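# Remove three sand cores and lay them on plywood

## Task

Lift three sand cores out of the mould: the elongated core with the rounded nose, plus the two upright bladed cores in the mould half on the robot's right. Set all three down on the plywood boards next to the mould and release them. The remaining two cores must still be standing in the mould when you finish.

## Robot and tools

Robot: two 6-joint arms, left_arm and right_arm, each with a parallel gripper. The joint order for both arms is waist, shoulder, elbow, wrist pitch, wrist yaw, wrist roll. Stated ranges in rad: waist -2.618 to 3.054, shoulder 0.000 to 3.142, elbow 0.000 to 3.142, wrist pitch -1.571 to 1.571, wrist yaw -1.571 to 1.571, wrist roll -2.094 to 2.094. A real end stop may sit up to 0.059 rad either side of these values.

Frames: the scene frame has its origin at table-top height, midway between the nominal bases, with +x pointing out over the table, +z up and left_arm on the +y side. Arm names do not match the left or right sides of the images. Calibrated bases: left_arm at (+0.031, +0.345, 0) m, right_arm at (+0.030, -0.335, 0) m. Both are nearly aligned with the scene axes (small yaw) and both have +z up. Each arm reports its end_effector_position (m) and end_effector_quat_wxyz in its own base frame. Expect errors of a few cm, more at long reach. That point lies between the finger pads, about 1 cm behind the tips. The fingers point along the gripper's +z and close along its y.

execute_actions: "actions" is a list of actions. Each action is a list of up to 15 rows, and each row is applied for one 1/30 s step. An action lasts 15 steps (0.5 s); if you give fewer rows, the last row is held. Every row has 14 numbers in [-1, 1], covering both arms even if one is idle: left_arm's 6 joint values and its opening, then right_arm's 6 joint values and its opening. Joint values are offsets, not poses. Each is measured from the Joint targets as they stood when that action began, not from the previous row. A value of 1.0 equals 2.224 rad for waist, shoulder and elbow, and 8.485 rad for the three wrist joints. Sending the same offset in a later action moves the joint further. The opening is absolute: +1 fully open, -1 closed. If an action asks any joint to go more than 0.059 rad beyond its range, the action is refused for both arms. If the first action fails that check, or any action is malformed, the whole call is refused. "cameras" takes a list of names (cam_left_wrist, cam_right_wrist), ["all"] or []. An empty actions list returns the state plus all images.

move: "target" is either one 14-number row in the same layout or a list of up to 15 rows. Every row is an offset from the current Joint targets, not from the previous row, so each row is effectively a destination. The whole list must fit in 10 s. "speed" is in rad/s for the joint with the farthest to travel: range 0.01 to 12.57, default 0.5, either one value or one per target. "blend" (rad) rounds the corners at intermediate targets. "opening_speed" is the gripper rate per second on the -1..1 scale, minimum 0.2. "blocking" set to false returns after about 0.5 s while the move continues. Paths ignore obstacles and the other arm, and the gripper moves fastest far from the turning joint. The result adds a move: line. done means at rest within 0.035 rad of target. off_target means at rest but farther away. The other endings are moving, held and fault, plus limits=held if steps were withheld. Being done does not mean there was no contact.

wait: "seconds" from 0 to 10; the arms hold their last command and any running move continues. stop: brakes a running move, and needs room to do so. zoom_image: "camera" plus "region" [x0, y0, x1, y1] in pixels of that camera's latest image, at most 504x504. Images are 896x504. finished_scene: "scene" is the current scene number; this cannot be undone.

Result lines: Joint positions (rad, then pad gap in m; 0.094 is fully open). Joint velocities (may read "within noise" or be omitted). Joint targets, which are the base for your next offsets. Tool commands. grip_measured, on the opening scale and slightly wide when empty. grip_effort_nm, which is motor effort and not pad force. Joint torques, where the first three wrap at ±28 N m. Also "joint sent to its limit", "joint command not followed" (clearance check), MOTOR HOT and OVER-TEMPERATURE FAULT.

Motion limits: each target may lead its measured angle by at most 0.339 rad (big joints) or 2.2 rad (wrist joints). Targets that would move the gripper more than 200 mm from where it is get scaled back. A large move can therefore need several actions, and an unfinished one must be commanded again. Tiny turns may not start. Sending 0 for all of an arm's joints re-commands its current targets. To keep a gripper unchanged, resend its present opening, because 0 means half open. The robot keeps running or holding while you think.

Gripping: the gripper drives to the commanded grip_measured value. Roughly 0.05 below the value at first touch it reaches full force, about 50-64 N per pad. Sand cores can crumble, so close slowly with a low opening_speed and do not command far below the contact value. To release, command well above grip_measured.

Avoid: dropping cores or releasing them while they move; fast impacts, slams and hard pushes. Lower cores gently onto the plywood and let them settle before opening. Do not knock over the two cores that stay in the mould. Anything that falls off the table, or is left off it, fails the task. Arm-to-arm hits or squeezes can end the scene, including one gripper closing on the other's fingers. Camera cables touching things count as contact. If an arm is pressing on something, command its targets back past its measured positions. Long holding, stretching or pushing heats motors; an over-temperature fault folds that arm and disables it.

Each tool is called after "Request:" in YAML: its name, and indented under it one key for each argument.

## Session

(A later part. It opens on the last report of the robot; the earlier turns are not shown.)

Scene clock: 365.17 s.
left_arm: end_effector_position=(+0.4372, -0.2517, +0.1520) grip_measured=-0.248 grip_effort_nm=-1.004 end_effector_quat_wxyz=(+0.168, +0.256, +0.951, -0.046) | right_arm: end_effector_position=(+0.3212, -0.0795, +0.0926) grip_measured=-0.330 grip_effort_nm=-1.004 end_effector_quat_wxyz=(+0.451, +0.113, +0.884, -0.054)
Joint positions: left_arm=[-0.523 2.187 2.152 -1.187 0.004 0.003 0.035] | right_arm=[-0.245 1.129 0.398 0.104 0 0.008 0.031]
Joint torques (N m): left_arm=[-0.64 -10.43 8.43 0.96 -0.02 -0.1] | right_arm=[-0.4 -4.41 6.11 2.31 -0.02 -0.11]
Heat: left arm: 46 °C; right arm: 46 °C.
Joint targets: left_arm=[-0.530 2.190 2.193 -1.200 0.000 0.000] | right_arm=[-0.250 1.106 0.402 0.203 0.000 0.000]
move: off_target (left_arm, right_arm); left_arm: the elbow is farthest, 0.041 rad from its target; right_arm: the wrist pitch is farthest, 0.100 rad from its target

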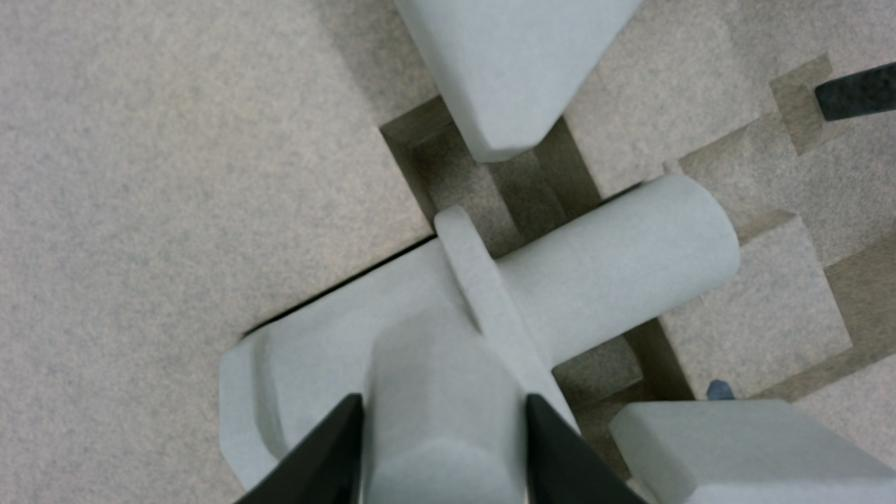

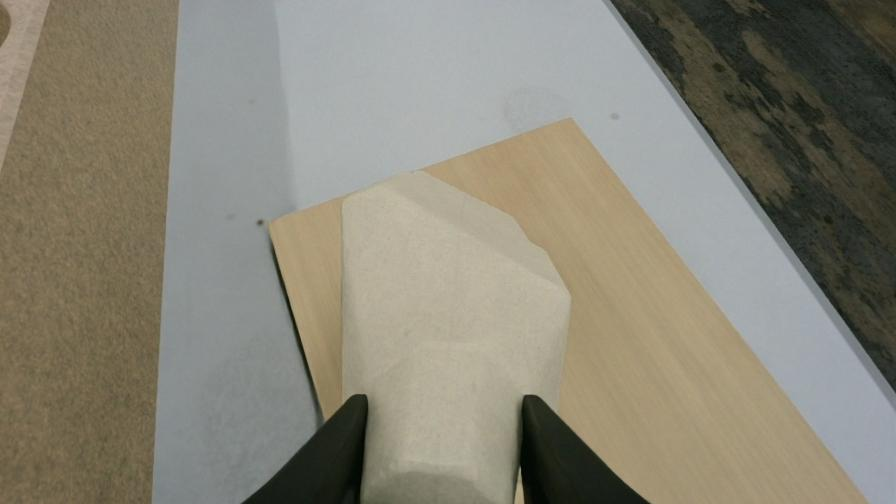

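Request:
move:
  target: [0, 0, 0, 0, 0, 0, -0.55, 0, 0.094, -0.0414, 0.0545, 0, 0, -0.55]
  speed: 0.4
  cameras: ["cam_right_wrist"]

Scene clock: 380.83 s.
left_arm: end_effector_position=(+0.4372, -0.2517, +0.1520) grip_measured=-0.248 grip_effort_nm=-0.999 end_effector_quat_wxyz=(+0.168, +0.256, +0.951, -0.046) | right_arm: end_effector_position=(+0.3462, -0.0858, +0.0865) grip_measured=-0.330 grip_effort_nm=-1.004 end_effector_quat_wxyz=(+0.521, +0.107, +0.844, -0.063)
Joint positions: left_arm=[-0.523 2.187 2.152 -1.187 0.004 0.003 0.035] | right_arm=[-0.245 1.318 0.305 0.548 0 0.006 0.031]
Joint torques (N m): left_arm=[-0.5 -10.39 8.36 0.98 0.01 -0.1] | right_arm=[-0.43 -3.66 5.52 2.58 -0.01 -0.12]
Heat: left arm: 43 °C; right arm: 45 °C.
Joint targets: left_arm=[-0.530 2.190 2.193 -1.200 0.000 0.000] | right_arm=[-0.250 1.314 0.310 0.666 0.000 0.000]
move: off_target (left_arm, right_arm); left_arm: the elbow is farthest, 0.041 rad from its target; right_arm: the wrist pitch is farthest, 0.117 rad from its target
Images, in order (width x height): cam_right_wrist 896x504.

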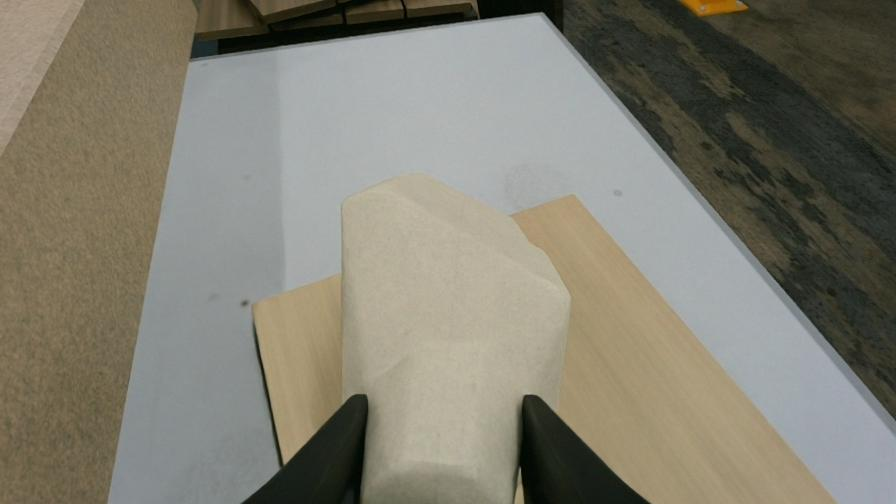

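Request:
move:
  target: [0, 0, 0, 0, 0, 0, -0.55, 0, 0.0809, -0.0382, 0.0385, 0, 0, -0.55]
  speed: 0.3
  cameras: ["cam_right_wrist"]

Scene clock: 386.17 s.
left_arm: end_effector_position=(+0.4372, -0.2517, +0.1520) grip_measured=-0.248 grip_effort_nm=-0.994 end_effector_quat_wxyz=(+0.168, +0.256, +0.951, -0.046) | right_arm: end_effector_position=(+0.3518, -0.0874, +0.0785) grip_measured=-0.330 grip_effort_nm=-0.999 end_effector_quat_wxyz=(+0.565, +0.102, +0.816, -0.070)
Joint positions: left_arm=[-0.523 2.187 2.152 -1.187 0.004 0.003 0.035] | right_arm=[-0.245 1.493 0.225 0.909 0.002 0.003 0.031]
Joint torques (N m): left_arm=[-0.54 -10.47 8.35 0.95 0.01 -0.11] | right_arm=[-0.43 -3.67 4.15 2.29 -0.02 -0.08]
Heat: left arm: 43 °C; right arm: 46 °C.
Joint targets: left_arm=[-0.530 2.190 2.193 -1.200 0.000 0.000] | right_arm=[-0.250 1.495 0.225 0.992 0.000 0.000]
move: off_target (left_arm, right_arm); left_arm: the elbow is farthest, 0.041 rad from its target; right_arm: the wrist pitch is farthest, 0.083 rad from its target
Images, in order (width x height): cam_right_wrist 896x504.

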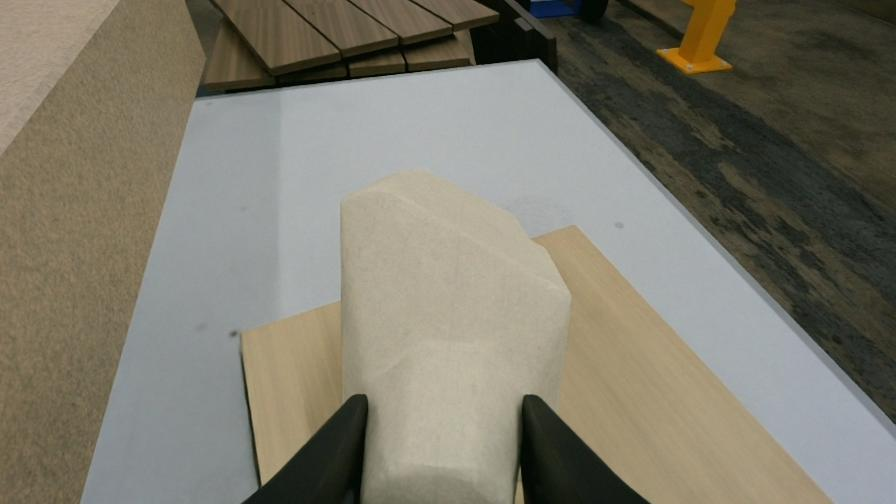

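Request:
move:
  target: [0, 0, 0, 0, 0, 0, -0.55, 0, 0.0225, -0.0247, 0.0092, 0, 0, -0.55]
  speed: 0.2
  cameras: ["cam_right_wrist"]

Scene clock: 393.00 s.
left_arm: end_effector_position=(+0.4372, -0.2517, +0.1520) grip_measured=-0.248 grip_effort_nm=-1.004 end_effector_quat_wxyz=(+0.168, +0.256, +0.951, -0.046) | right_arm: end_effector_position=(+0.3453, -0.0858, +0.0733) grip_measured=-0.330 grip_effort_nm=-1.004 end_effector_quat_wxyz=(+0.574, +0.100, +0.809, -0.072)
Joint positions: left_arm=[-0.523 2.187 2.152 -1.187 0.004 0.003 0.035] | right_arm=[-0.245 1.539 0.177 1.026 0.002 -0.001 0.031]
Joint torques (N m): left_arm=[-0.55 -10.39 8.32 0.96 -0.02 -0.1] | right_arm=[-0.42 -3.29 3.17 1.94 -0.03 -0.02]
Heat: left arm: 43 °C; right arm: 47 °C.
Joint targets: left_arm=[-0.530 2.190 2.193 -1.200 0.000 0.000] | right_arm=[-0.250 1.545 0.170 1.071 0.000 0.000]
move: off_target (left_arm, right_arm); left_arm: the elbow is farthest, 0.041 rad from its target; right_arm: the wrist pitch is farthest, 0.044 rad from its target
Images, in order (width x height): cam_right_wrist 896x504.

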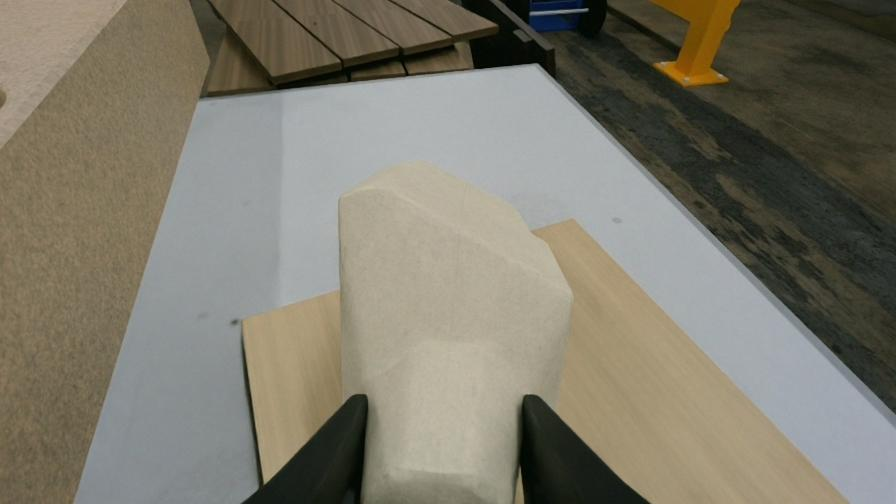

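Request:
move:
  target: [0, 0, 0, 0, 0, 0, -0.55, 0, 0.0292, -0.0112, 0.0117, 0, 0, -0.55]
  speed: 0.2
  cameras: ["cam_right_wrist"]

Scene clock: 399.47 s.
left_arm: end_effector_position=(+0.4372, -0.2517, +0.1520) grip_measured=-0.248 grip_effort_nm=-1.004 end_effector_quat_wxyz=(+0.168, +0.256, +0.951, -0.046) | right_arm: end_effector_position=(+0.3436, -0.0853, +0.0712) grip_measured=-0.330 grip_effort_nm=-1.004 end_effector_quat_wxyz=(+0.586, +0.098, +0.801, -0.074)
Joint positions: left_arm=[-0.523 2.187 2.152 -1.187 0.004 0.003 0.035] | right_arm=[-0.245 1.6 0.152 1.14 0.002 -0.002 0.031]
Joint torques (N m): left_arm=[-0.51 -10.4 8.32 0.98 -0.01 -0.09] | right_arm=[-0.43 -3.17 2.85 1.82 -0.03 -0.01]
Heat: left arm: 43 °C; right arm: 47 °C.
Joint targets: left_arm=[-0.530 2.190 2.193 -1.200 0.000 0.000] | right_arm=[-0.250 1.610 0.145 1.170 0.000 0.000]
move: off_target (left_arm); left_arm: the elbow is farthest, 0.041 rad from its target
Images, in order (width x height): cam_right_wrist 896x504.

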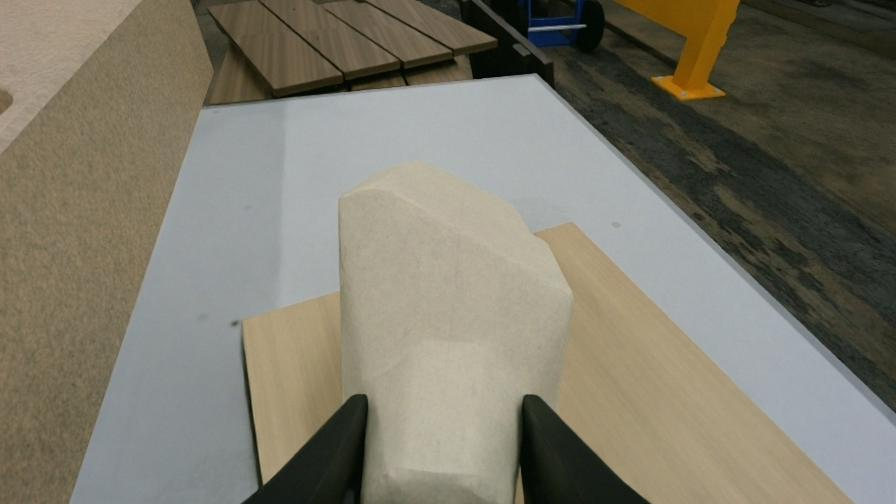

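Request:
move:
  target: [0, 0, 0, 0, 0, 0, -0.55, 0, -0.0225, 0.0135, -0.0248, 0, 0, -0.55]
  speed: 0.2
  cameras: ["cam_right_wrist"]

Scene clock: 406.17 s.
left_arm: end_effector_position=(+0.4372, -0.2517, +0.1520) grip_measured=-0.248 grip_effort_nm=-0.994 end_effector_quat_wxyz=(+0.168, +0.256, +0.951, -0.046) | right_arm: end_effector_position=(+0.3423, -0.0850, +0.0671) grip_measured=-0.330 grip_effort_nm=-1.004 end_effector_quat_wxyz=(+0.570, +0.098, +0.812, -0.073)
Joint positions: left_arm=[-0.523 2.187 2.152 -1.187 0.004 0.003 0.035] | right_arm=[-0.245 1.562 0.164 1.052 0.002 -0.006 0.031]
Joint torques (N m): left_arm=[-0.54 -10.41 8.35 0.97 -0.04 -0.1] | right_arm=[-0.42 -3.99 4.48 0.7 -0.02 0.03]
Heat: left arm: 43 °C; right arm: 46 °C.
Joint targets: left_arm=[-0.530 2.190 2.193 -1.200 0.000 0.000] | right_arm=[-0.250 1.560 0.176 0.959 0.000 0.000]
move: off_target (left_arm, right_arm); left_arm: the elbow is farthest, 0.041 rad from its target; right_arm: the wrist pitch is farthest, 0.092 rad from its target
Images, in order (width x height): cam_right_wrist 896x504.

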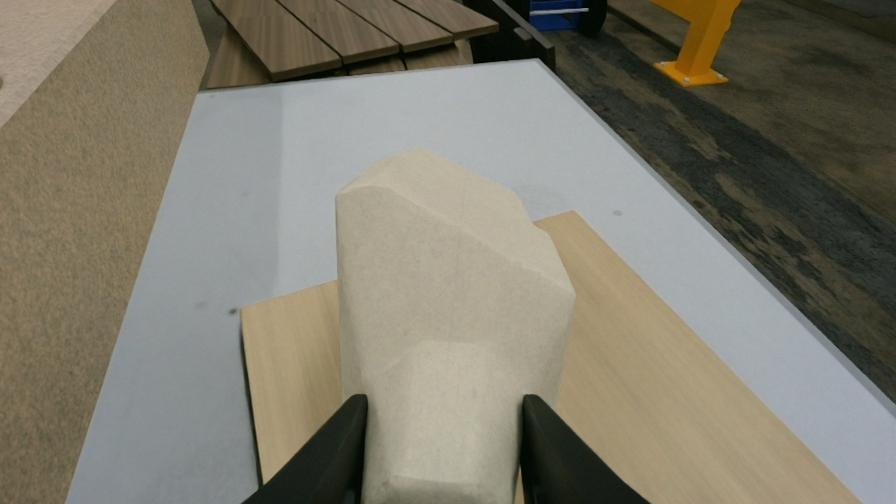

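Request:
move:
  target: [0, 0, 0, 0, 0, 0, -0.55, 0, -0.027, 0.0153, -0.0306, 0, 0, -0.55]
  speed: 0.2
  cameras: ["cam_right_wrist"]

Scene clock: 410.43 s.
left_arm: end_effector_position=(+0.4372, -0.2517, +0.1520) grip_measured=-0.248 grip_effort_nm=-1.004 end_effector_quat_wxyz=(+0.168, +0.256, +0.951, -0.046) | right_arm: end_effector_position=(+0.3433, -0.0855, +0.0648) grip_measured=-0.330 grip_effort_nm=-1.004 end_effector_quat_wxyz=(+0.542, +0.100, +0.831, -0.070)
Joint positions: left_arm=[-0.523 2.187 2.152 -1.187 0.004 0.003 0.035] | right_arm=[-0.245 1.486 0.21 0.862 0.003 -0.008 0.031]
Joint torques (N m): left_arm=[-0.59 -10.39 8.4 0.96 -0.02 -0.1] | right_arm=[-0.43 -2.62 4.05 0.03 -0.04 0.04]
Heat: left arm: 43 °C; right arm: 44 °C.
Joint targets: left_arm=[-0.530 2.190 2.193 -1.200 0.000 0.000] | right_arm=[-0.250 1.499 0.209 0.699 0.000 0.000]
move: off_target (left_arm, right_arm); left_arm: the elbow is farthest, 0.041 rad from its target; right_arm: the wrist pitch is farthest, 0.163 rad from its target
Images, in order (width x height): cam_right_wrist 896x504.

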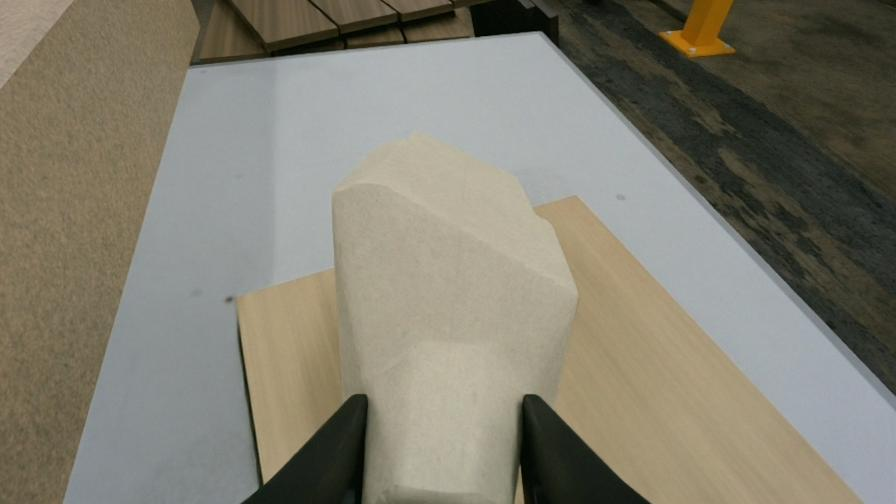

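Request:
move:
  target: [0, 0, 0, 0, 0, 0, -0.55, 0, 0.0, -0.01, -0.0153, 0, 0, -0.55]
  speed: 0.2
  cameras: ["cam_right_wrist"]

Scene clock: 416.87 s.
left_arm: end_effector_position=(+0.4372, -0.2517, +0.1520) grip_measured=-0.248 grip_effort_nm=-1.004 end_effector_quat_wxyz=(+0.168, +0.256, +0.951, -0.046) | right_arm: end_effector_position=(+0.3390, -0.0846, +0.0576) grip_measured=-0.330 grip_effort_nm=-1.004 end_effector_quat_wxyz=(+0.526, +0.098, +0.842, -0.071)
Joint positions: left_arm=[-0.523 2.187 2.152 -1.187 0.004 0.003 0.035] | right_arm=[-0.245 1.474 0.211 0.811 0.004 -0.015 0.031]
Joint torques (N m): left_arm=[-0.47 -10.3 8.36 0.95 -0.02 -0.11] | right_arm=[-0.43 -1.62 2.39 -0.74 -0.05 0.13]
Heat: left arm: 43 °C; right arm: 42 °C.
Joint targets: left_arm=[-0.530 2.190 2.193 -1.200 0.000 0.000] | right_arm=[-0.250 1.500 0.187 0.570 0.000 0.000]
move: off_target (left_arm, right_arm); left_arm: the elbow is farthest, 0.041 rad from its target; right_arm: the wrist pitch is farthest, 0.242 rad from its target
Images, in order (width x height): cam_right_wrist 896x504.

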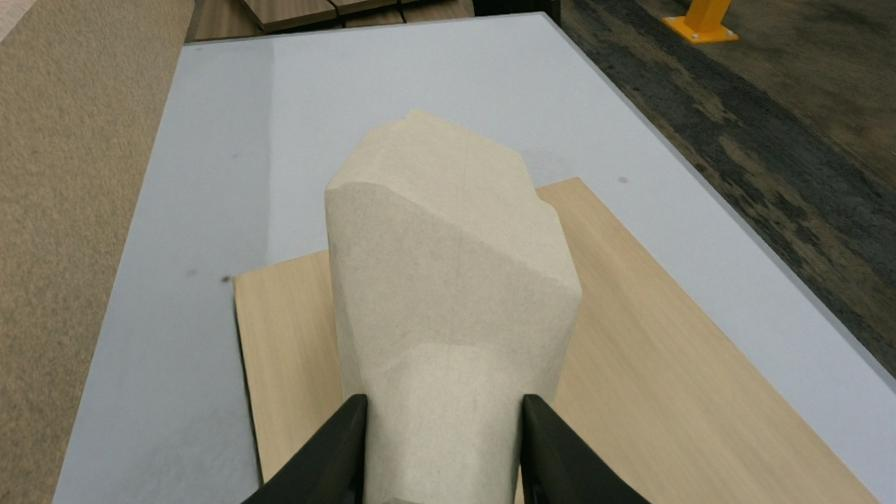

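Request:
move:
  target: [0, 0, 0, 0, 0, 0, -0.55, 0, -0.006, 0.003, -0.0165, 0, 0, -0.55]
  speed: 0.2
  cameras: ["cam_right_wrist"]

Scene clock: 419.93 s.
left_arm: end_effector_position=(+0.4372, -0.2517, +0.1520) grip_measured=-0.248 grip_effort_nm=-0.989 end_effector_quat_wxyz=(+0.168, +0.256, +0.951, -0.046) | right_arm: end_effector_position=(+0.3288, -0.0831, +0.0406) grip_measured=-0.330 grip_effort_nm=-0.999 end_effector_quat_wxyz=(+0.485, +0.098, +0.866, -0.070)
Joint positions: left_arm=[-0.523 2.187 2.152 -1.187 0.004 0.003 0.035] | right_arm=[-0.245 1.451 0.221 0.683 0.01 -0.025 0.031]
Joint torques (N m): left_arm=[-0.54 -10.45 8.46 0.96 -0.01 -0.11] | right_arm=[-0.4 -0.81 2.24 -0.91 -0.11 0.25]
Heat: left arm: 43 °C; right arm: 41 °C.
Joint targets: left_arm=[-0.530 2.190 2.193 -1.200 0.000 0.000] | right_arm=[-0.250 1.486 0.194 0.430 0.000 0.000]
move: off_target (left_arm, right_arm); left_arm: the elbow is farthest, 0.041 rad from its target; right_arm: the wrist pitch is farthest, 0.253 rad from its target
Images, in order (width x height): cam_right_wrist 896x504.

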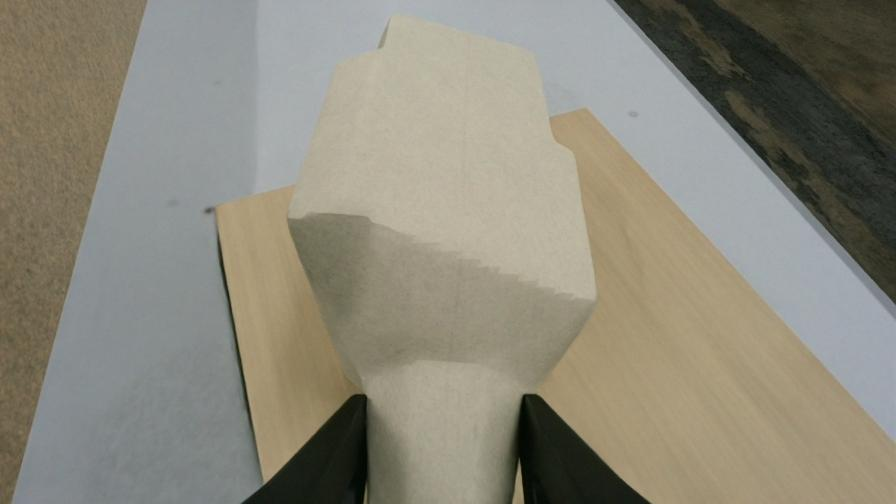

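Request:
move:
  target: [0, 0, 0, 0, 0, 0, -0.55, 0, -0.012, 0.01, 0.0257, 0, 0, -0.33]
  speed: 0.3
  cameras: ["cam_right_wrist"]

Scene clock: 423.33 s.
left_arm: end_effector_position=(+0.4372, -0.2517, +0.1520) grip_measured=-0.248 grip_effort_nm=-0.989 end_effector_quat_wxyz=(+0.168, +0.256, +0.951, -0.046) | right_arm: end_effector_position=(+0.3323, -0.0840, +0.0467) grip_measured=-0.330 grip_effort_nm=-1.004 end_effector_quat_wxyz=(+0.497, +0.097, +0.859, -0.072)
Joint positions: left_arm=[-0.523 2.187 2.152 -1.187 0.004 0.003 0.035] | right_arm=[-0.245 1.45 0.222 0.709 0.01 -0.026 0.031]
Joint torques (N m): left_arm=[-0.42 -10.39 8.38 0.97 -0.02 -0.11] | right_arm=[-0.44 -2.77 3.82 0.88 -0.11 0.25]
Heat: left arm: 43 °C; right arm: 41 °C.
Joint targets: left_arm=[-0.530 2.190 2.193 -1.200 0.000 0.000] | right_arm=[-0.250 1.459 0.216 0.648 0.000 0.000]
move: off_target (left_arm, right_arm); left_arm: the elbow is farthest, 0.041 rad from its target; right_arm: the wrist pitch is farthest, 0.061 rad from its target
Images, in order (width x height): cam_right_wrist 896x504.

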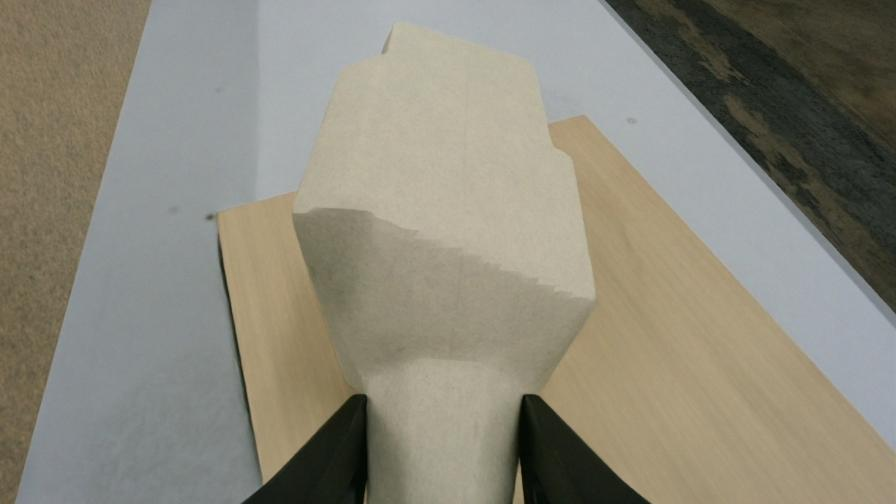

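Request:
move:
  target: [0, 0, 0, 0, 0, 0, -0.55, 0, 0, 0, -0.01, 0, 0, -0.33]
  speed: 0.3

Request:
move:
  target: [0, 0, 0, 0, 0, 0, -0.55, 0, 0, 0, 0, 0, 0, -0.1]
  speed: 0.3
  opening_speed: 0.3
  cameras: ["cam_right_wrist"]

Scene clock: 426.80 s.
left_arm: end_effector_position=(+0.4372, -0.2517, +0.1520) grip_measured=-0.248 grip_effort_nm=-0.999 end_effector_quat_wxyz=(+0.168, +0.256, +0.951, -0.046) | right_arm: end_effector_position=(+0.3311, -0.0837, +0.0445) grip_measured=-0.330 grip_effort_nm=-0.999 end_effector_quat_wxyz=(+0.492, +0.098, +0.862, -0.071)
Joint positions: left_arm=[-0.523 2.187 2.152 -1.187 0.004 0.003 0.035] | right_arm=[-0.245 1.45 0.222 0.699 0.01 -0.026 0.031]
Joint torques (N m): left_arm=[-0.51 -10.37 8.38 0.96 -0.03 -0.1] | right_arm=[-0.43 -2.8 3.81 0.2 -0.1 0.24]
Heat: left arm: 43 °C; right arm: 40 °C.
Joint targets: left_arm=[-0.530 2.190 2.193 -1.200 0.000 0.000] | right_arm=[-0.250 1.459 0.216 0.563 0.000 0.000]
move: off_target (left_arm, right_arm); left_arm: the elbow is farthest, 0.041 rad from its target; right_arm: the wrist pitch is farthest, 0.136 rad from its target

Scene clock: 427.77 s.
left_arm: end_effector_position=(+0.4372, -0.2517, +0.1520) grip_measured=-0.248 grip_effort_nm=-1.004 end_effector_quat_wxyz=(+0.168, +0.256, +0.951, -0.046) | right_arm: end_effector_position=(+0.3187, -0.0803, +0.0246) grip_measured=-0.103 grip_effort_nm=0.178 end_effector_quat_wxyz=(+0.453, +0.109, +0.883, -0.061)
Joint positions: left_arm=[-0.523 2.187 2.152 -1.187 0.004 0.003 0.035] | right_arm=[-0.245 1.453 0.22 0.61 0.008 -0.005 0.042]
Joint torques (N m): left_arm=[-0.57 -10.41 8.47 0.96 -0.02 -0.1] | right_arm=[-0.43 -2.95 3.84 0.94 -0.09 0.03]
Heat: left arm: 43 °C; right arm: 40 °C.
Joint targets: left_arm=[-0.530 2.190 2.193 -1.200 0.000 0.000] | right_arm=[-0.250 1.460 0.216 0.563 0.000 0.000]
move: off_target (left_arm, right_arm); left_arm: the elbow is farthest, 0.041 rad from its target; right_arm: the wrist pitch is farthest, 0.047 rad from its target
Images, in order (width x height): cam_right_wrist 896x504.

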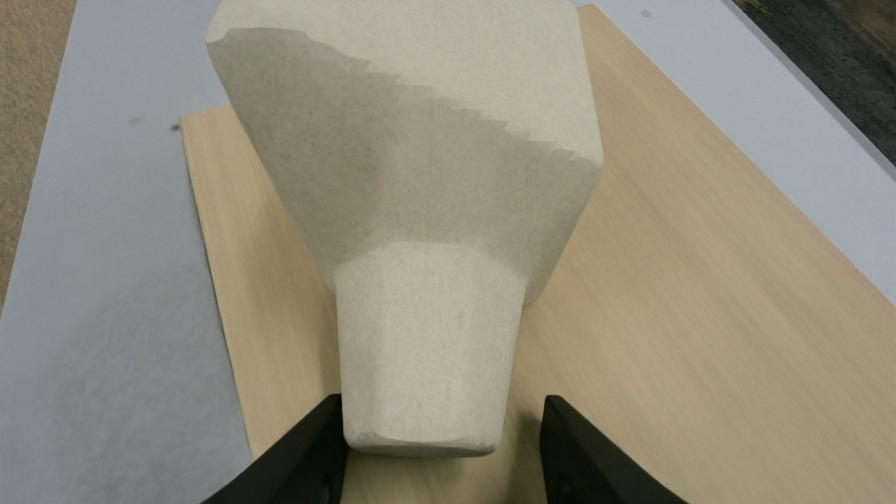

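Request:
move:
  target:
    - [0, 0, 0, 0, 0, 0, -0.55, 0, 0, 0, 0, 0, 0, 0.3]
    - [0, 0, 0, 0, 0, 0, -0.55, 0, -0.1169, 0.0603, -0.0428, 0, 0, 0.3]
    - [0, 0, 0, 0, 0, 0, -0.55, 0, -0.2068, 0.1727, -0.0899, 0, 0, 0.3]
  speed: 0.4
  opening_speed: 1.0
  cameras: ["cam_right_wrist"]

Scene clock: 439.40 s.
left_arm: end_effector_position=(+0.4372, -0.2517, +0.1520) grip_measured=-0.248 grip_effort_nm=-1.004 end_effector_quat_wxyz=(+0.168, +0.256, +0.951, -0.046) | right_arm: end_effector_position=(+0.3173, -0.0799, +0.1444) grip_measured=+0.297 grip_effort_nm=0.178 end_effector_quat_wxyz=(+0.446, +0.109, +0.886, -0.059)
Joint positions: left_arm=[-0.523 2.187 2.152 -1.187 0.004 0.003 0.035] | right_arm=[-0.245 1.014 0.572 -0.196 0.008 -0.004 0.061]
Joint torques (N m): left_arm=[-0.55 -10.4 8.38 0.97 -0.02 -0.1] | right_arm=[-0.42 -3.21 8.49 1.33 -0.08 0]
Heat: left arm: 43 °C; right arm: 40 °C.
Joint targets: left_arm=[-0.530 2.190 2.193 -1.200 0.000 0.000] | right_arm=[-0.250 1.000 0.600 -0.200 0.000 0.000]
move: off_target (left_arm); left_arm: the elbow is farthest, 0.041 rad from its target
Images, in order (width x height): cam_right_wrist 896x504.

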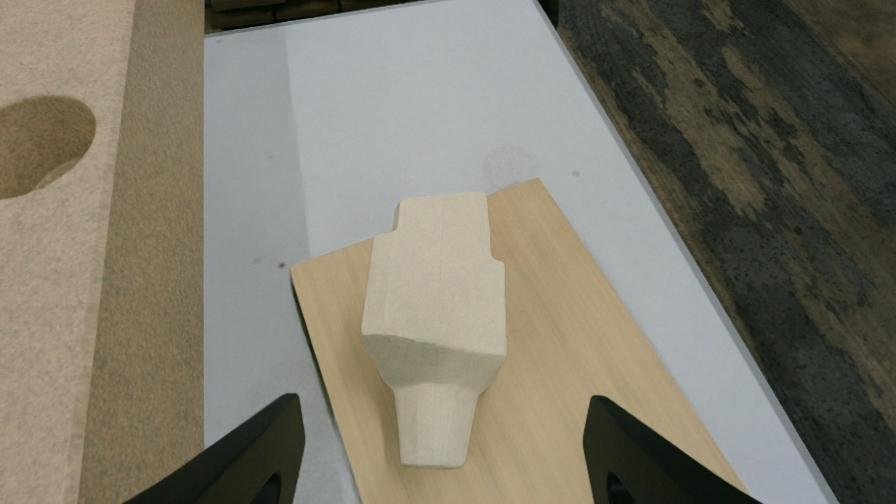

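Request:
move:
  target: [0, 0, 0, 0, 0, 0, -0.55, 0.2788, 0.527, 0.7433, -0.1085, 0, 0, 1]
  speed: 0.8
  cameras: ["all"]

Scene clock: 448.27 s.
left_arm: end_effector_position=(+0.4372, -0.2517, +0.1520) grip_measured=-0.248 grip_effort_nm=-0.989 end_effector_quat_wxyz=(+0.168, +0.256, +0.951, -0.046) | right_arm: end_effector_position=(+0.4951, +0.1951, +0.1992) grip_measured=+0.997 grip_effort_nm=0.178 end_effector_quat_wxyz=(+0.257, -0.181, +0.948, +0.047)
Joint positions: left_arm=[-0.523 2.187 2.152 -1.187 0.004 0.003 0.035] | right_arm=[0.374 2.159 2.223 -1.107 0.002 -0.004 0.094]
Joint torques (N m): left_arm=[-0.46 -10.47 8.43 0.97 -0.01 -0.11] | right_arm=[-0.31 -9.46 8.08 0.78 -0.02 0]
Heat: left arm: 43 °C; right arm: 40 °C.
Joint targets: left_arm=[-0.530 2.190 2.193 -1.200 0.000 0.000] | right_arm=[0.370 2.172 2.254 -1.120 0.000 0.000]
move: off_target (left_arm); left_arm: the elbow is farthest, 0.041 rad from its target

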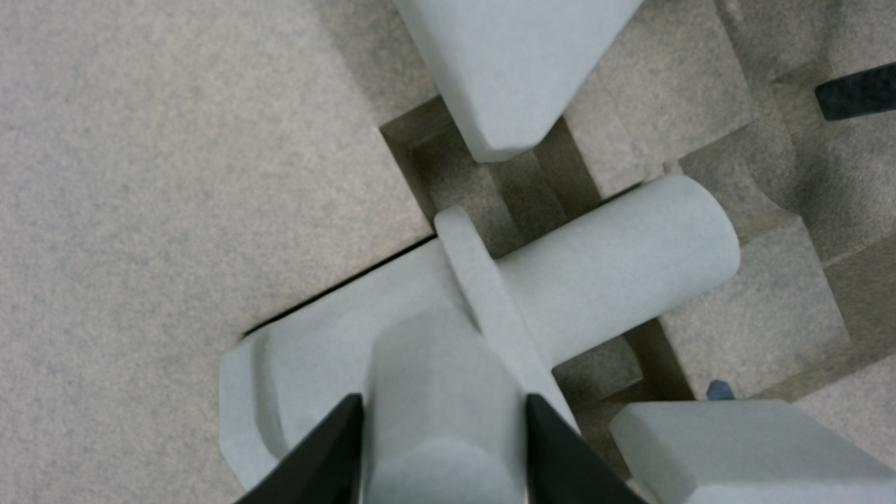

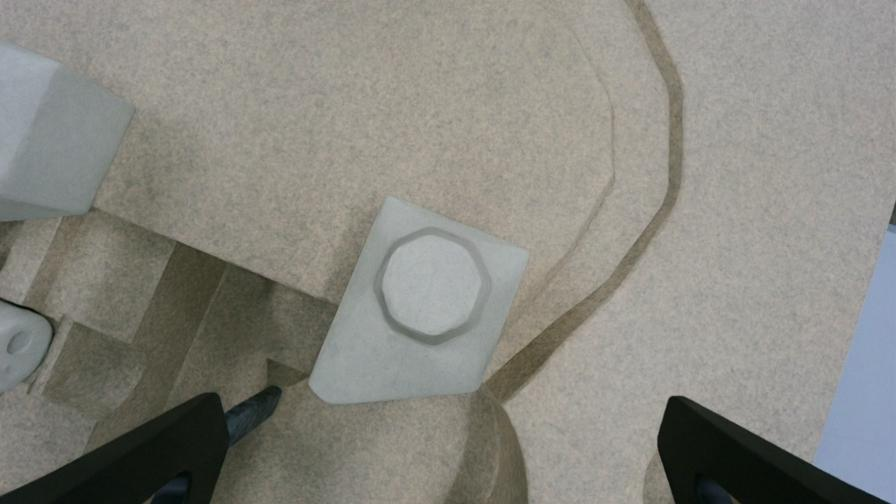

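Request:
move:
  target: [0, 0, 0, 0, 0, 0, -0.55, 0.0036, 0.0531, 0.0117, 0.0106, 0, 0, 1]
  speed: 0.3
  cameras: ["cam_right_wrist"]

Scene clock: 456.47 s.
left_arm: end_effector_position=(+0.4372, -0.2517, +0.1520) grip_measured=-0.248 grip_effort_nm=-0.999 end_effector_quat_wxyz=(+0.168, +0.256, +0.951, -0.046) | right_arm: end_effector_position=(+0.5167, +0.2036, +0.1507) grip_measured=+0.997 grip_effort_nm=0.178 end_effector_quat_wxyz=(+0.237, -0.182, +0.953, +0.044)
Joint positions: left_arm=[-0.523 2.187 2.152 -1.187 0.004 0.003 0.035] | right_arm=[0.374 2.282 2.249 -1.051 0.002 -0.004 0.094]
Joint torques (N m): left_arm=[-0.46 -10.4 8.42 0.97 0 -0.1] | right_arm=[0.34 -10.78 8.14 1.02 -0.03 0]
Heat: left arm: 43 °C; right arm: 40 °C.
Joint targets: left_arm=[-0.530 2.190 2.193 -1.200 0.000 0.000] | right_arm=[0.378 2.290 2.280 -1.031 0.000 0.000]
move: off_target (left_arm); left_arm: the elbow is farthest, 0.041 rad from its target
Images, in order (width x height): cam_right_wrist 896x504.

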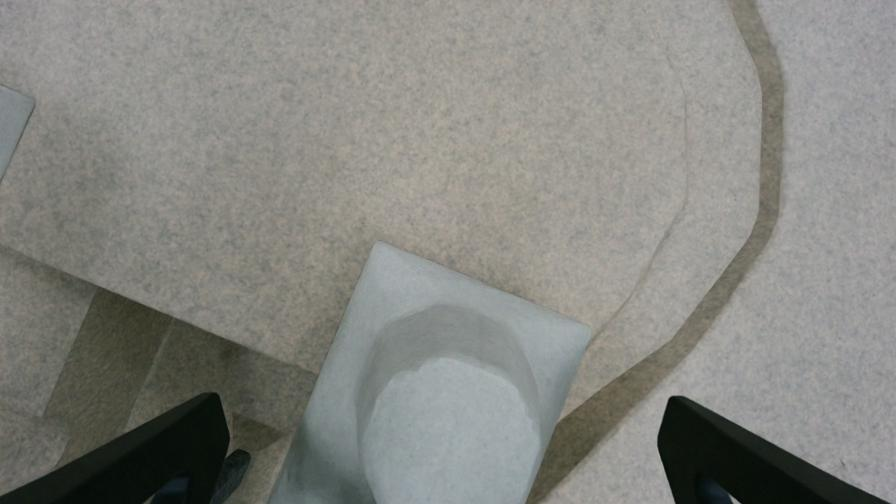

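Request:
move:
  target: [0, 0, 0, 0, 0, 0, -0.55, 0, 0.018, 0.0351, -0.004, 0, 0, 1]
  speed: 0.3
  cameras: ["cam_right_wrist"]

Request:
move:
  target: [0, 0, 0, 0, 0, 0, -0.55, 0, 0, 0, 0, 0, 0, -0.55]
  speed: 0.3
  opening_speed: 0.5
  cameras: ["cam_right_wrist"]

Scene clock: 464.60 s.
left_arm: end_effector_position=(+0.4372, -0.2517, +0.1520) grip_measured=-0.248 grip_effort_nm=-0.994 end_effector_quat_wxyz=(+0.168, +0.256, +0.951, -0.046) | right_arm: end_effector_position=(+0.5289, +0.2084, +0.1633) grip_measured=+0.997 grip_effort_nm=0.173 end_effector_quat_wxyz=(+0.259, -0.181, +0.947, +0.048)
Joint positions: left_arm=[-0.523 2.187 2.152 -1.187 0.004 0.003 0.035] | right_arm=[0.374 2.311 2.326 -1.052 0.002 -0.004 0.094]
Joint torques (N m): left_arm=[-0.47 -10.4 8.4 0.96 0 -0.11] | right_arm=[0.31 -10.07 8.23 0.79 -0.02 0]
Heat: left arm: 43 °C; right arm: 39 °C.
Joint targets: left_arm=[-0.530 2.190 2.193 -1.200 0.000 0.000] | right_arm=[0.378 2.330 2.358 -1.064 0.000 0.000]
move: off_target (left_arm); left_arm: the elbow is farthest, 0.041 rad from its target
Images, in order (width x height): cam_right_wrist 896x504.

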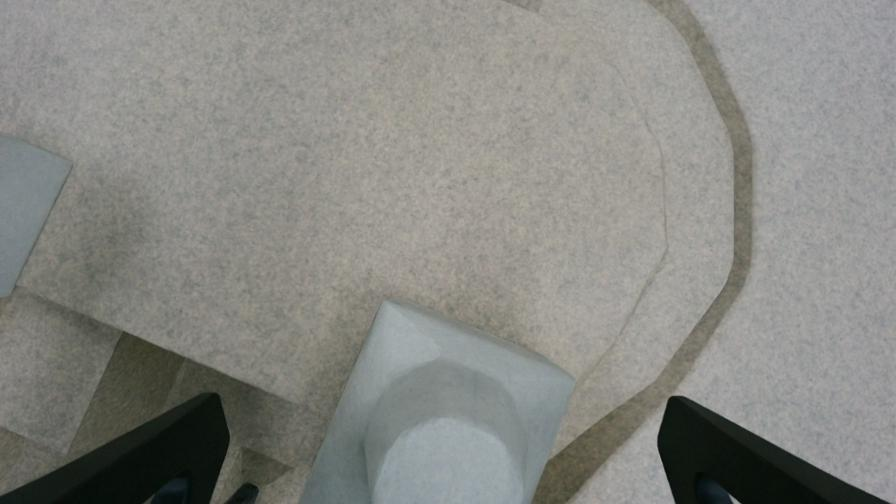

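Scene clock: 467.90 s.
left_arm: end_effector_position=(+0.4372, -0.2517, +0.1520) grip_measured=-0.248 grip_effort_nm=-1.004 end_effector_quat_wxyz=(+0.168, +0.256, +0.951, -0.046) | right_arm: end_effector_position=(+0.5286, +0.2083, +0.1632) grip_measured=-0.311 grip_effort_nm=-1.004 end_effector_quat_wxyz=(+0.259, -0.181, +0.948, +0.048)
Joint positions: left_arm=[-0.523 2.187 2.152 -1.187 0.004 0.003 0.035] | right_arm=[0.374 2.311 2.326 -1.054 0.002 -0.004 0.032]
Joint torques (N m): left_arm=[-0.5 -10.45 8.35 0.96 -0.04 -0.09] | right_arm=[0.34 -10.07 8.21 0.8 -0.02 0]
Heat: left arm: 43 °C; right arm: 39 °C.
Joint targets: left_arm=[-0.530 2.190 2.193 -1.200 0.000 0.000] | right_arm=[0.378 2.330 2.358 -1.065 0.000 0.000]
move: off_target (left_arm); left_arm: the elbow is farthest, 0.041 rad from its target
Images, in order (width x height): cam_right_wrist 896x504.

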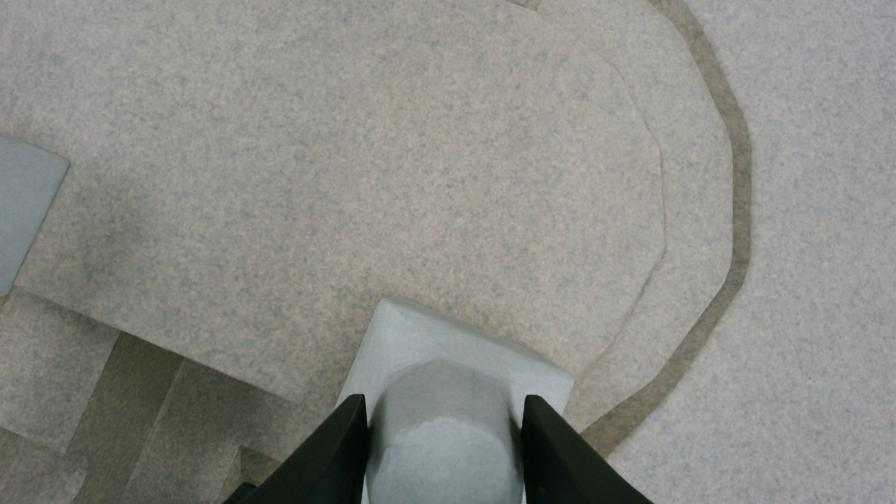

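Request:
move:
  target:
    - [0, 0, 0, 0, 0, 0, -0.55, 0, -0.009, 0.0391, -0.011, 0, 0, -0.55]
    - [0, 0, 0, 0, 0, 0, -0.55, 0, -0.0832, -0.0441, 0.0029, 0, 0, -0.55]
  speed: 0.2
  cameras: ["cam_right_wrist"]

Scene clock: 479.63 s.
left_arm: end_effector_position=(+0.4372, -0.2517, +0.1520) grip_measured=-0.248 grip_effort_nm=-1.004 end_effector_quat_wxyz=(+0.168, +0.256, +0.951, -0.046) | right_arm: end_effector_position=(+0.5092, +0.2006, +0.1892) grip_measured=-0.312 grip_effort_nm=-1.004 end_effector_quat_wxyz=(+0.263, -0.181, +0.946, +0.048)
Joint positions: left_arm=[-0.523 2.187 2.152 -1.187 0.004 0.003 0.035] | right_arm=[0.374 2.209 2.257 -1.076 0.002 -0.004 0.032]
Joint torques (N m): left_arm=[-0.47 -10.52 8.4 0.97 -0.01 -0.1] | right_arm=[0.36 -16.14 5.87 1.22 -0.03 0]
Heat: left arm: 44 °C; right arm: 39 °C.
Joint targets: left_arm=[-0.530 2.190 2.193 -1.200 0.000 0.000] | right_arm=[0.378 2.145 2.260 -1.040 0.000 0.000]
move: off_target (left_arm, right_arm); left_arm: the elbow is farthest, 0.041 rad from its target; right_arm: the shoulder is farthest, 0.064 rad from its target
Images, in order (width x height): cam_right_wrist 896x504.

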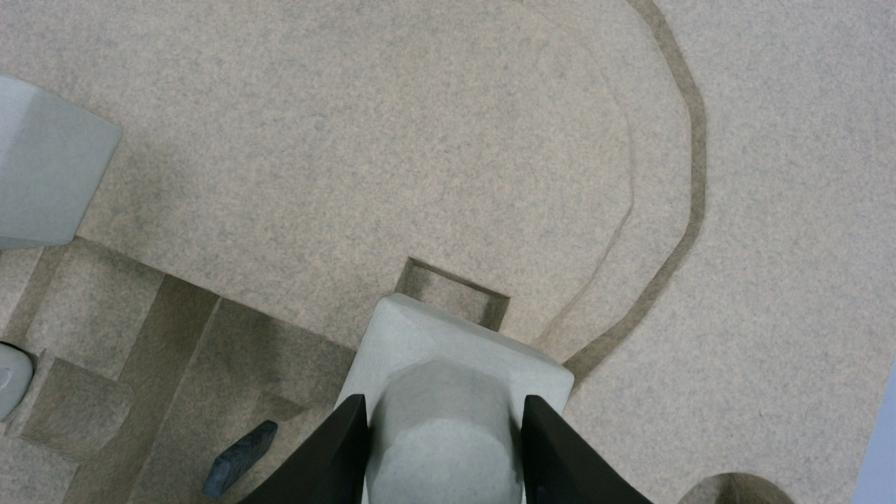

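Request:
move:
  target:
    - [0, 0, 0, 0, 0, 0, -0.55, 0, -0.07, 0, 0, 0, 0, -0.55]
    - [0, 0, 0, 0, 0, 0, -0.55, 0, -0.1551, -0.14, 0.0194, 0, 0, -0.55]
  speed: 0.3
  cameras: ["cam_right_wrist"]

Scene clock: 486.07 s.
left_arm: end_effector_position=(+0.4372, -0.2517, +0.1520) grip_measured=-0.248 grip_effort_nm=-1.004 end_effector_quat_wxyz=(+0.168, +0.256, +0.951, -0.046) | right_arm: end_effector_position=(+0.4614, +0.1818, +0.2627) grip_measured=-0.312 grip_effort_nm=-1.004 end_effector_quat_wxyz=(+0.340, -0.176, +0.922, +0.063)
Joint positions: left_arm=[-0.523 2.187 2.152 -1.187 0.004 0.003 0.035] | right_arm=[0.374 1.861 1.943 -0.947 0.002 -0.004 0.032]
Joint torques (N m): left_arm=[-0.59 -10.47 8.36 0.98 -0.03 -0.1] | right_arm=[0.32 -13.48 6.17 1.8 -0.03 0]
Heat: left arm: 44 °C; right arm: 44 °C.
Joint targets: left_arm=[-0.530 2.190 2.193 -1.200 0.000 0.000] | right_arm=[0.378 1.800 1.948 -0.875 0.000 0.000]
move: off_target (left_arm, right_arm); left_arm: the elbow is farthest, 0.041 rad from its target; right_arm: the wrist pitch is farthest, 0.072 rad from its target
Images, in order (width x height): cam_right_wrist 896x504.

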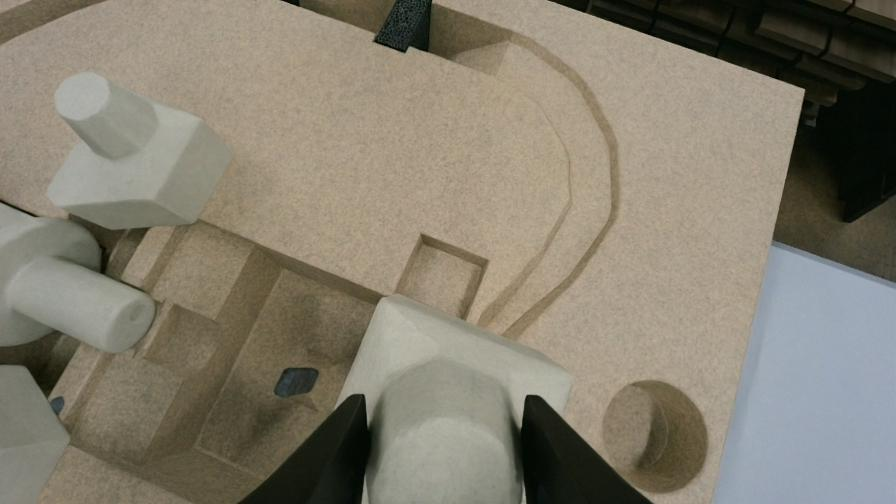

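Request:
move:
  target:
    - [0, 0, 0, 0, 0, 0, -0.55, -0.3723, -0.1799, -0.1565, 0.0206, 0, 0, -0.55]
    - [0, 0, 0, 0, 0, 0, -0.55, -0.3723, -0.3498, -0.6574, 0.1239, 0, 0, -0.55]
  speed: 0.6
  blend: [0.15, 0]
  cameras: ["cam_right_wrist"]

Scene clock: 522.43 s.
left_arm: end_effector_position=(+0.4372, -0.2517, +0.1520) grip_measured=-0.248 grip_effort_nm=-0.999 end_effector_quat_wxyz=(+0.168, +0.256, +0.951, -0.046) | right_arm: end_effector_position=(+0.3108, -0.1480, +0.1424) grip_measured=-0.313 grip_effort_nm=-1.004 end_effector_quat_wxyz=(+0.492, +0.190, +0.842, -0.114)
Joint positions: left_arm=[-0.523 2.187 2.152 -1.187 0.004 0.003 0.035] | right_arm=[-0.445 1.054 0.474 0.07 0.004 -0.004 0.032]
Joint torques (N m): left_arm=[-0.44 -10.43 8.4 0.98 -0.02 -0.1] | right_arm=[-0.43 -5.04 7.1 2.44 -0.06 0]
Heat: left arm: 44 °C; right arm: 49 °C.
Joint targets: left_arm=[-0.530 2.190 2.193 -1.200 0.000 0.000] | right_arm=[-0.450 1.022 0.486 0.176 0.000 0.000]
move: off_target (left_arm, right_arm); left_arm: the elbow is farthest, 0.041 rad from its target; right_arm: the wrist pitch is farthest, 0.106 rad from its target
Images, in order (width x height): cam_right_wrist 896x504.

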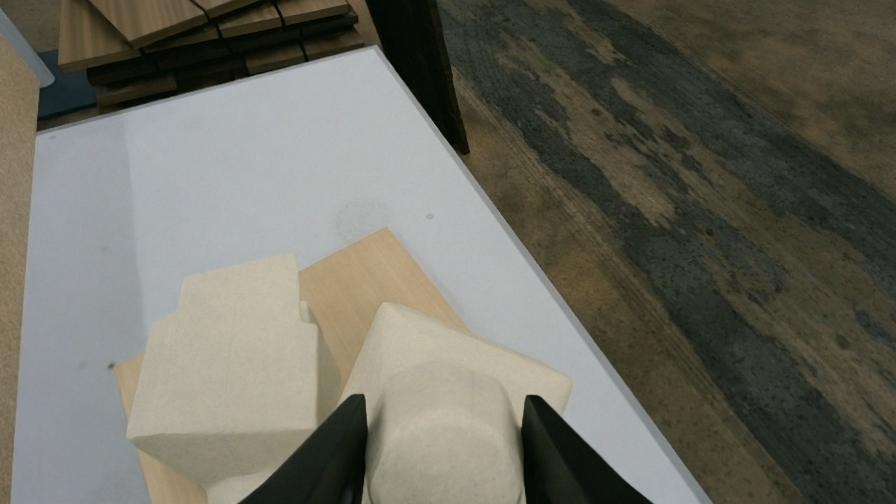

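Request:
move:
  target: [0, 0, 0, 0, 0, 0, -0.55, 0, -0.0144, -0.0342, 0.0017, 0, 0, -0.55]
  speed: 0.2
  cameras: ["cam_right_wrist"]

Scene clock: 531.87 s.
left_arm: end_effector_position=(+0.4372, -0.2517, +0.1520) grip_measured=-0.248 grip_effort_nm=-0.999 end_effector_quat_wxyz=(+0.168, +0.256, +0.951, -0.046) | right_arm: end_effector_position=(+0.2990, -0.1424, +0.1258) grip_measured=-0.313 grip_effort_nm=-1.004 end_effector_quat_wxyz=(+0.485, +0.191, +0.846, -0.113)
Joint positions: left_arm=[-0.523 2.187 2.152 -1.187 0.004 0.003 0.035] | right_arm=[-0.445 1.02 0.404 0.088 0.004 -0.004 0.032]
Joint torques (N m): left_arm=[-0.54 -10.48 8.46 0.97 -0.01 -0.09] | right_arm=[-0.43 -4.49 6.5 2.39 -0.05 0]
Heat: left arm: 45 °C; right arm: 47 °C.
Joint targets: left_arm=[-0.530 2.190 2.193 -1.200 0.000 0.000] | right_arm=[-0.450 0.990 0.410 0.190 0.000 0.000]
move: off_target (left_arm, right_arm); left_arm: the elbow is farthest, 0.041 rad from its target; right_arm: the wrist pitch is farthest, 0.102 rad from its target
Images, in order (width x height): cam_right_wrist 896x504.

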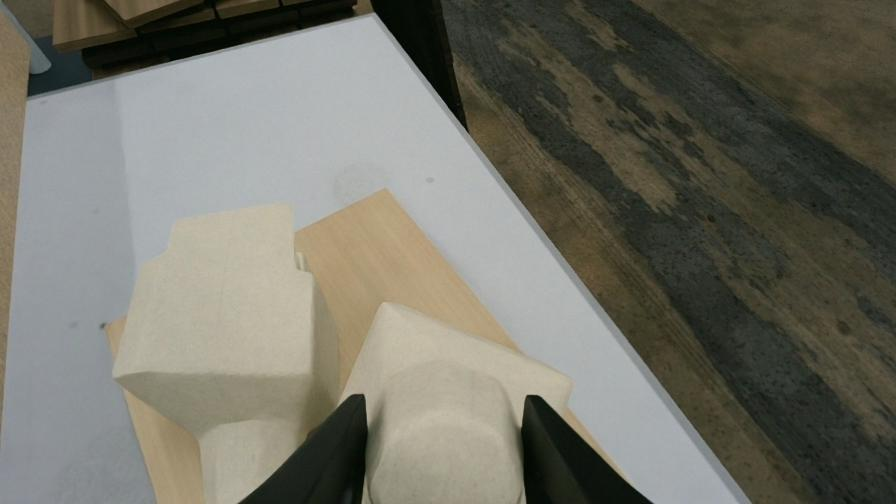

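Request:
move:
  target: [0, 0, 0, 0, 0, 0, -0.55, 0, -0.0405, -0.054, -0.0083, 0, 0, -0.55]
  speed: 0.15
  cameras: ["cam_right_wrist"]

Scene clock: 536.77 s.
left_arm: end_effector_position=(+0.4372, -0.2517, +0.1520) grip_measured=-0.248 grip_effort_nm=-0.999 end_effector_quat_wxyz=(+0.168, +0.256, +0.951, -0.046) | right_arm: end_effector_position=(+0.2824, -0.1344, +0.1198) grip_measured=-0.313 grip_effort_nm=-1.009 end_effector_quat_wxyz=(+0.501, +0.189, +0.837, -0.116)
Joint positions: left_arm=[-0.523 2.187 2.152 -1.187 0.004 0.003 0.035] | right_arm=[-0.445 0.91 0.305 0.114 0.004 -0.004 0.032]
Joint torques (N m): left_arm=[-0.53 -10.41 8.39 0.99 -0.01 -0.07] | right_arm=[-0.43 -2.06 5.07 1.5 -0.05 -0.01]
Heat: left arm: 45 °C; right arm: 47 °C.
Joint targets: left_arm=[-0.530 2.190 2.193 -1.200 0.000 0.000] | right_arm=[-0.450 0.900 0.290 0.120 0.000 0.000]
move: off_target (left_arm); left_arm: the elbow is farthest, 0.041 rad from its target
Images, in order (width x height): cam_right_wrist 896x504.

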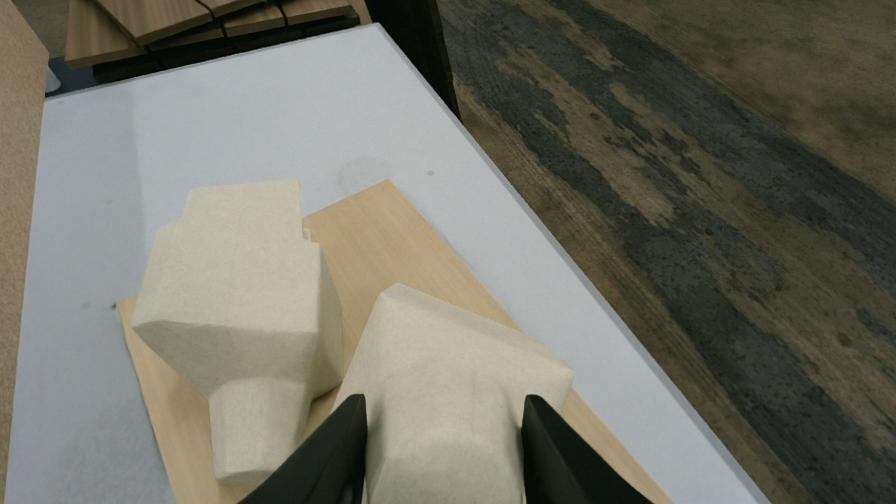

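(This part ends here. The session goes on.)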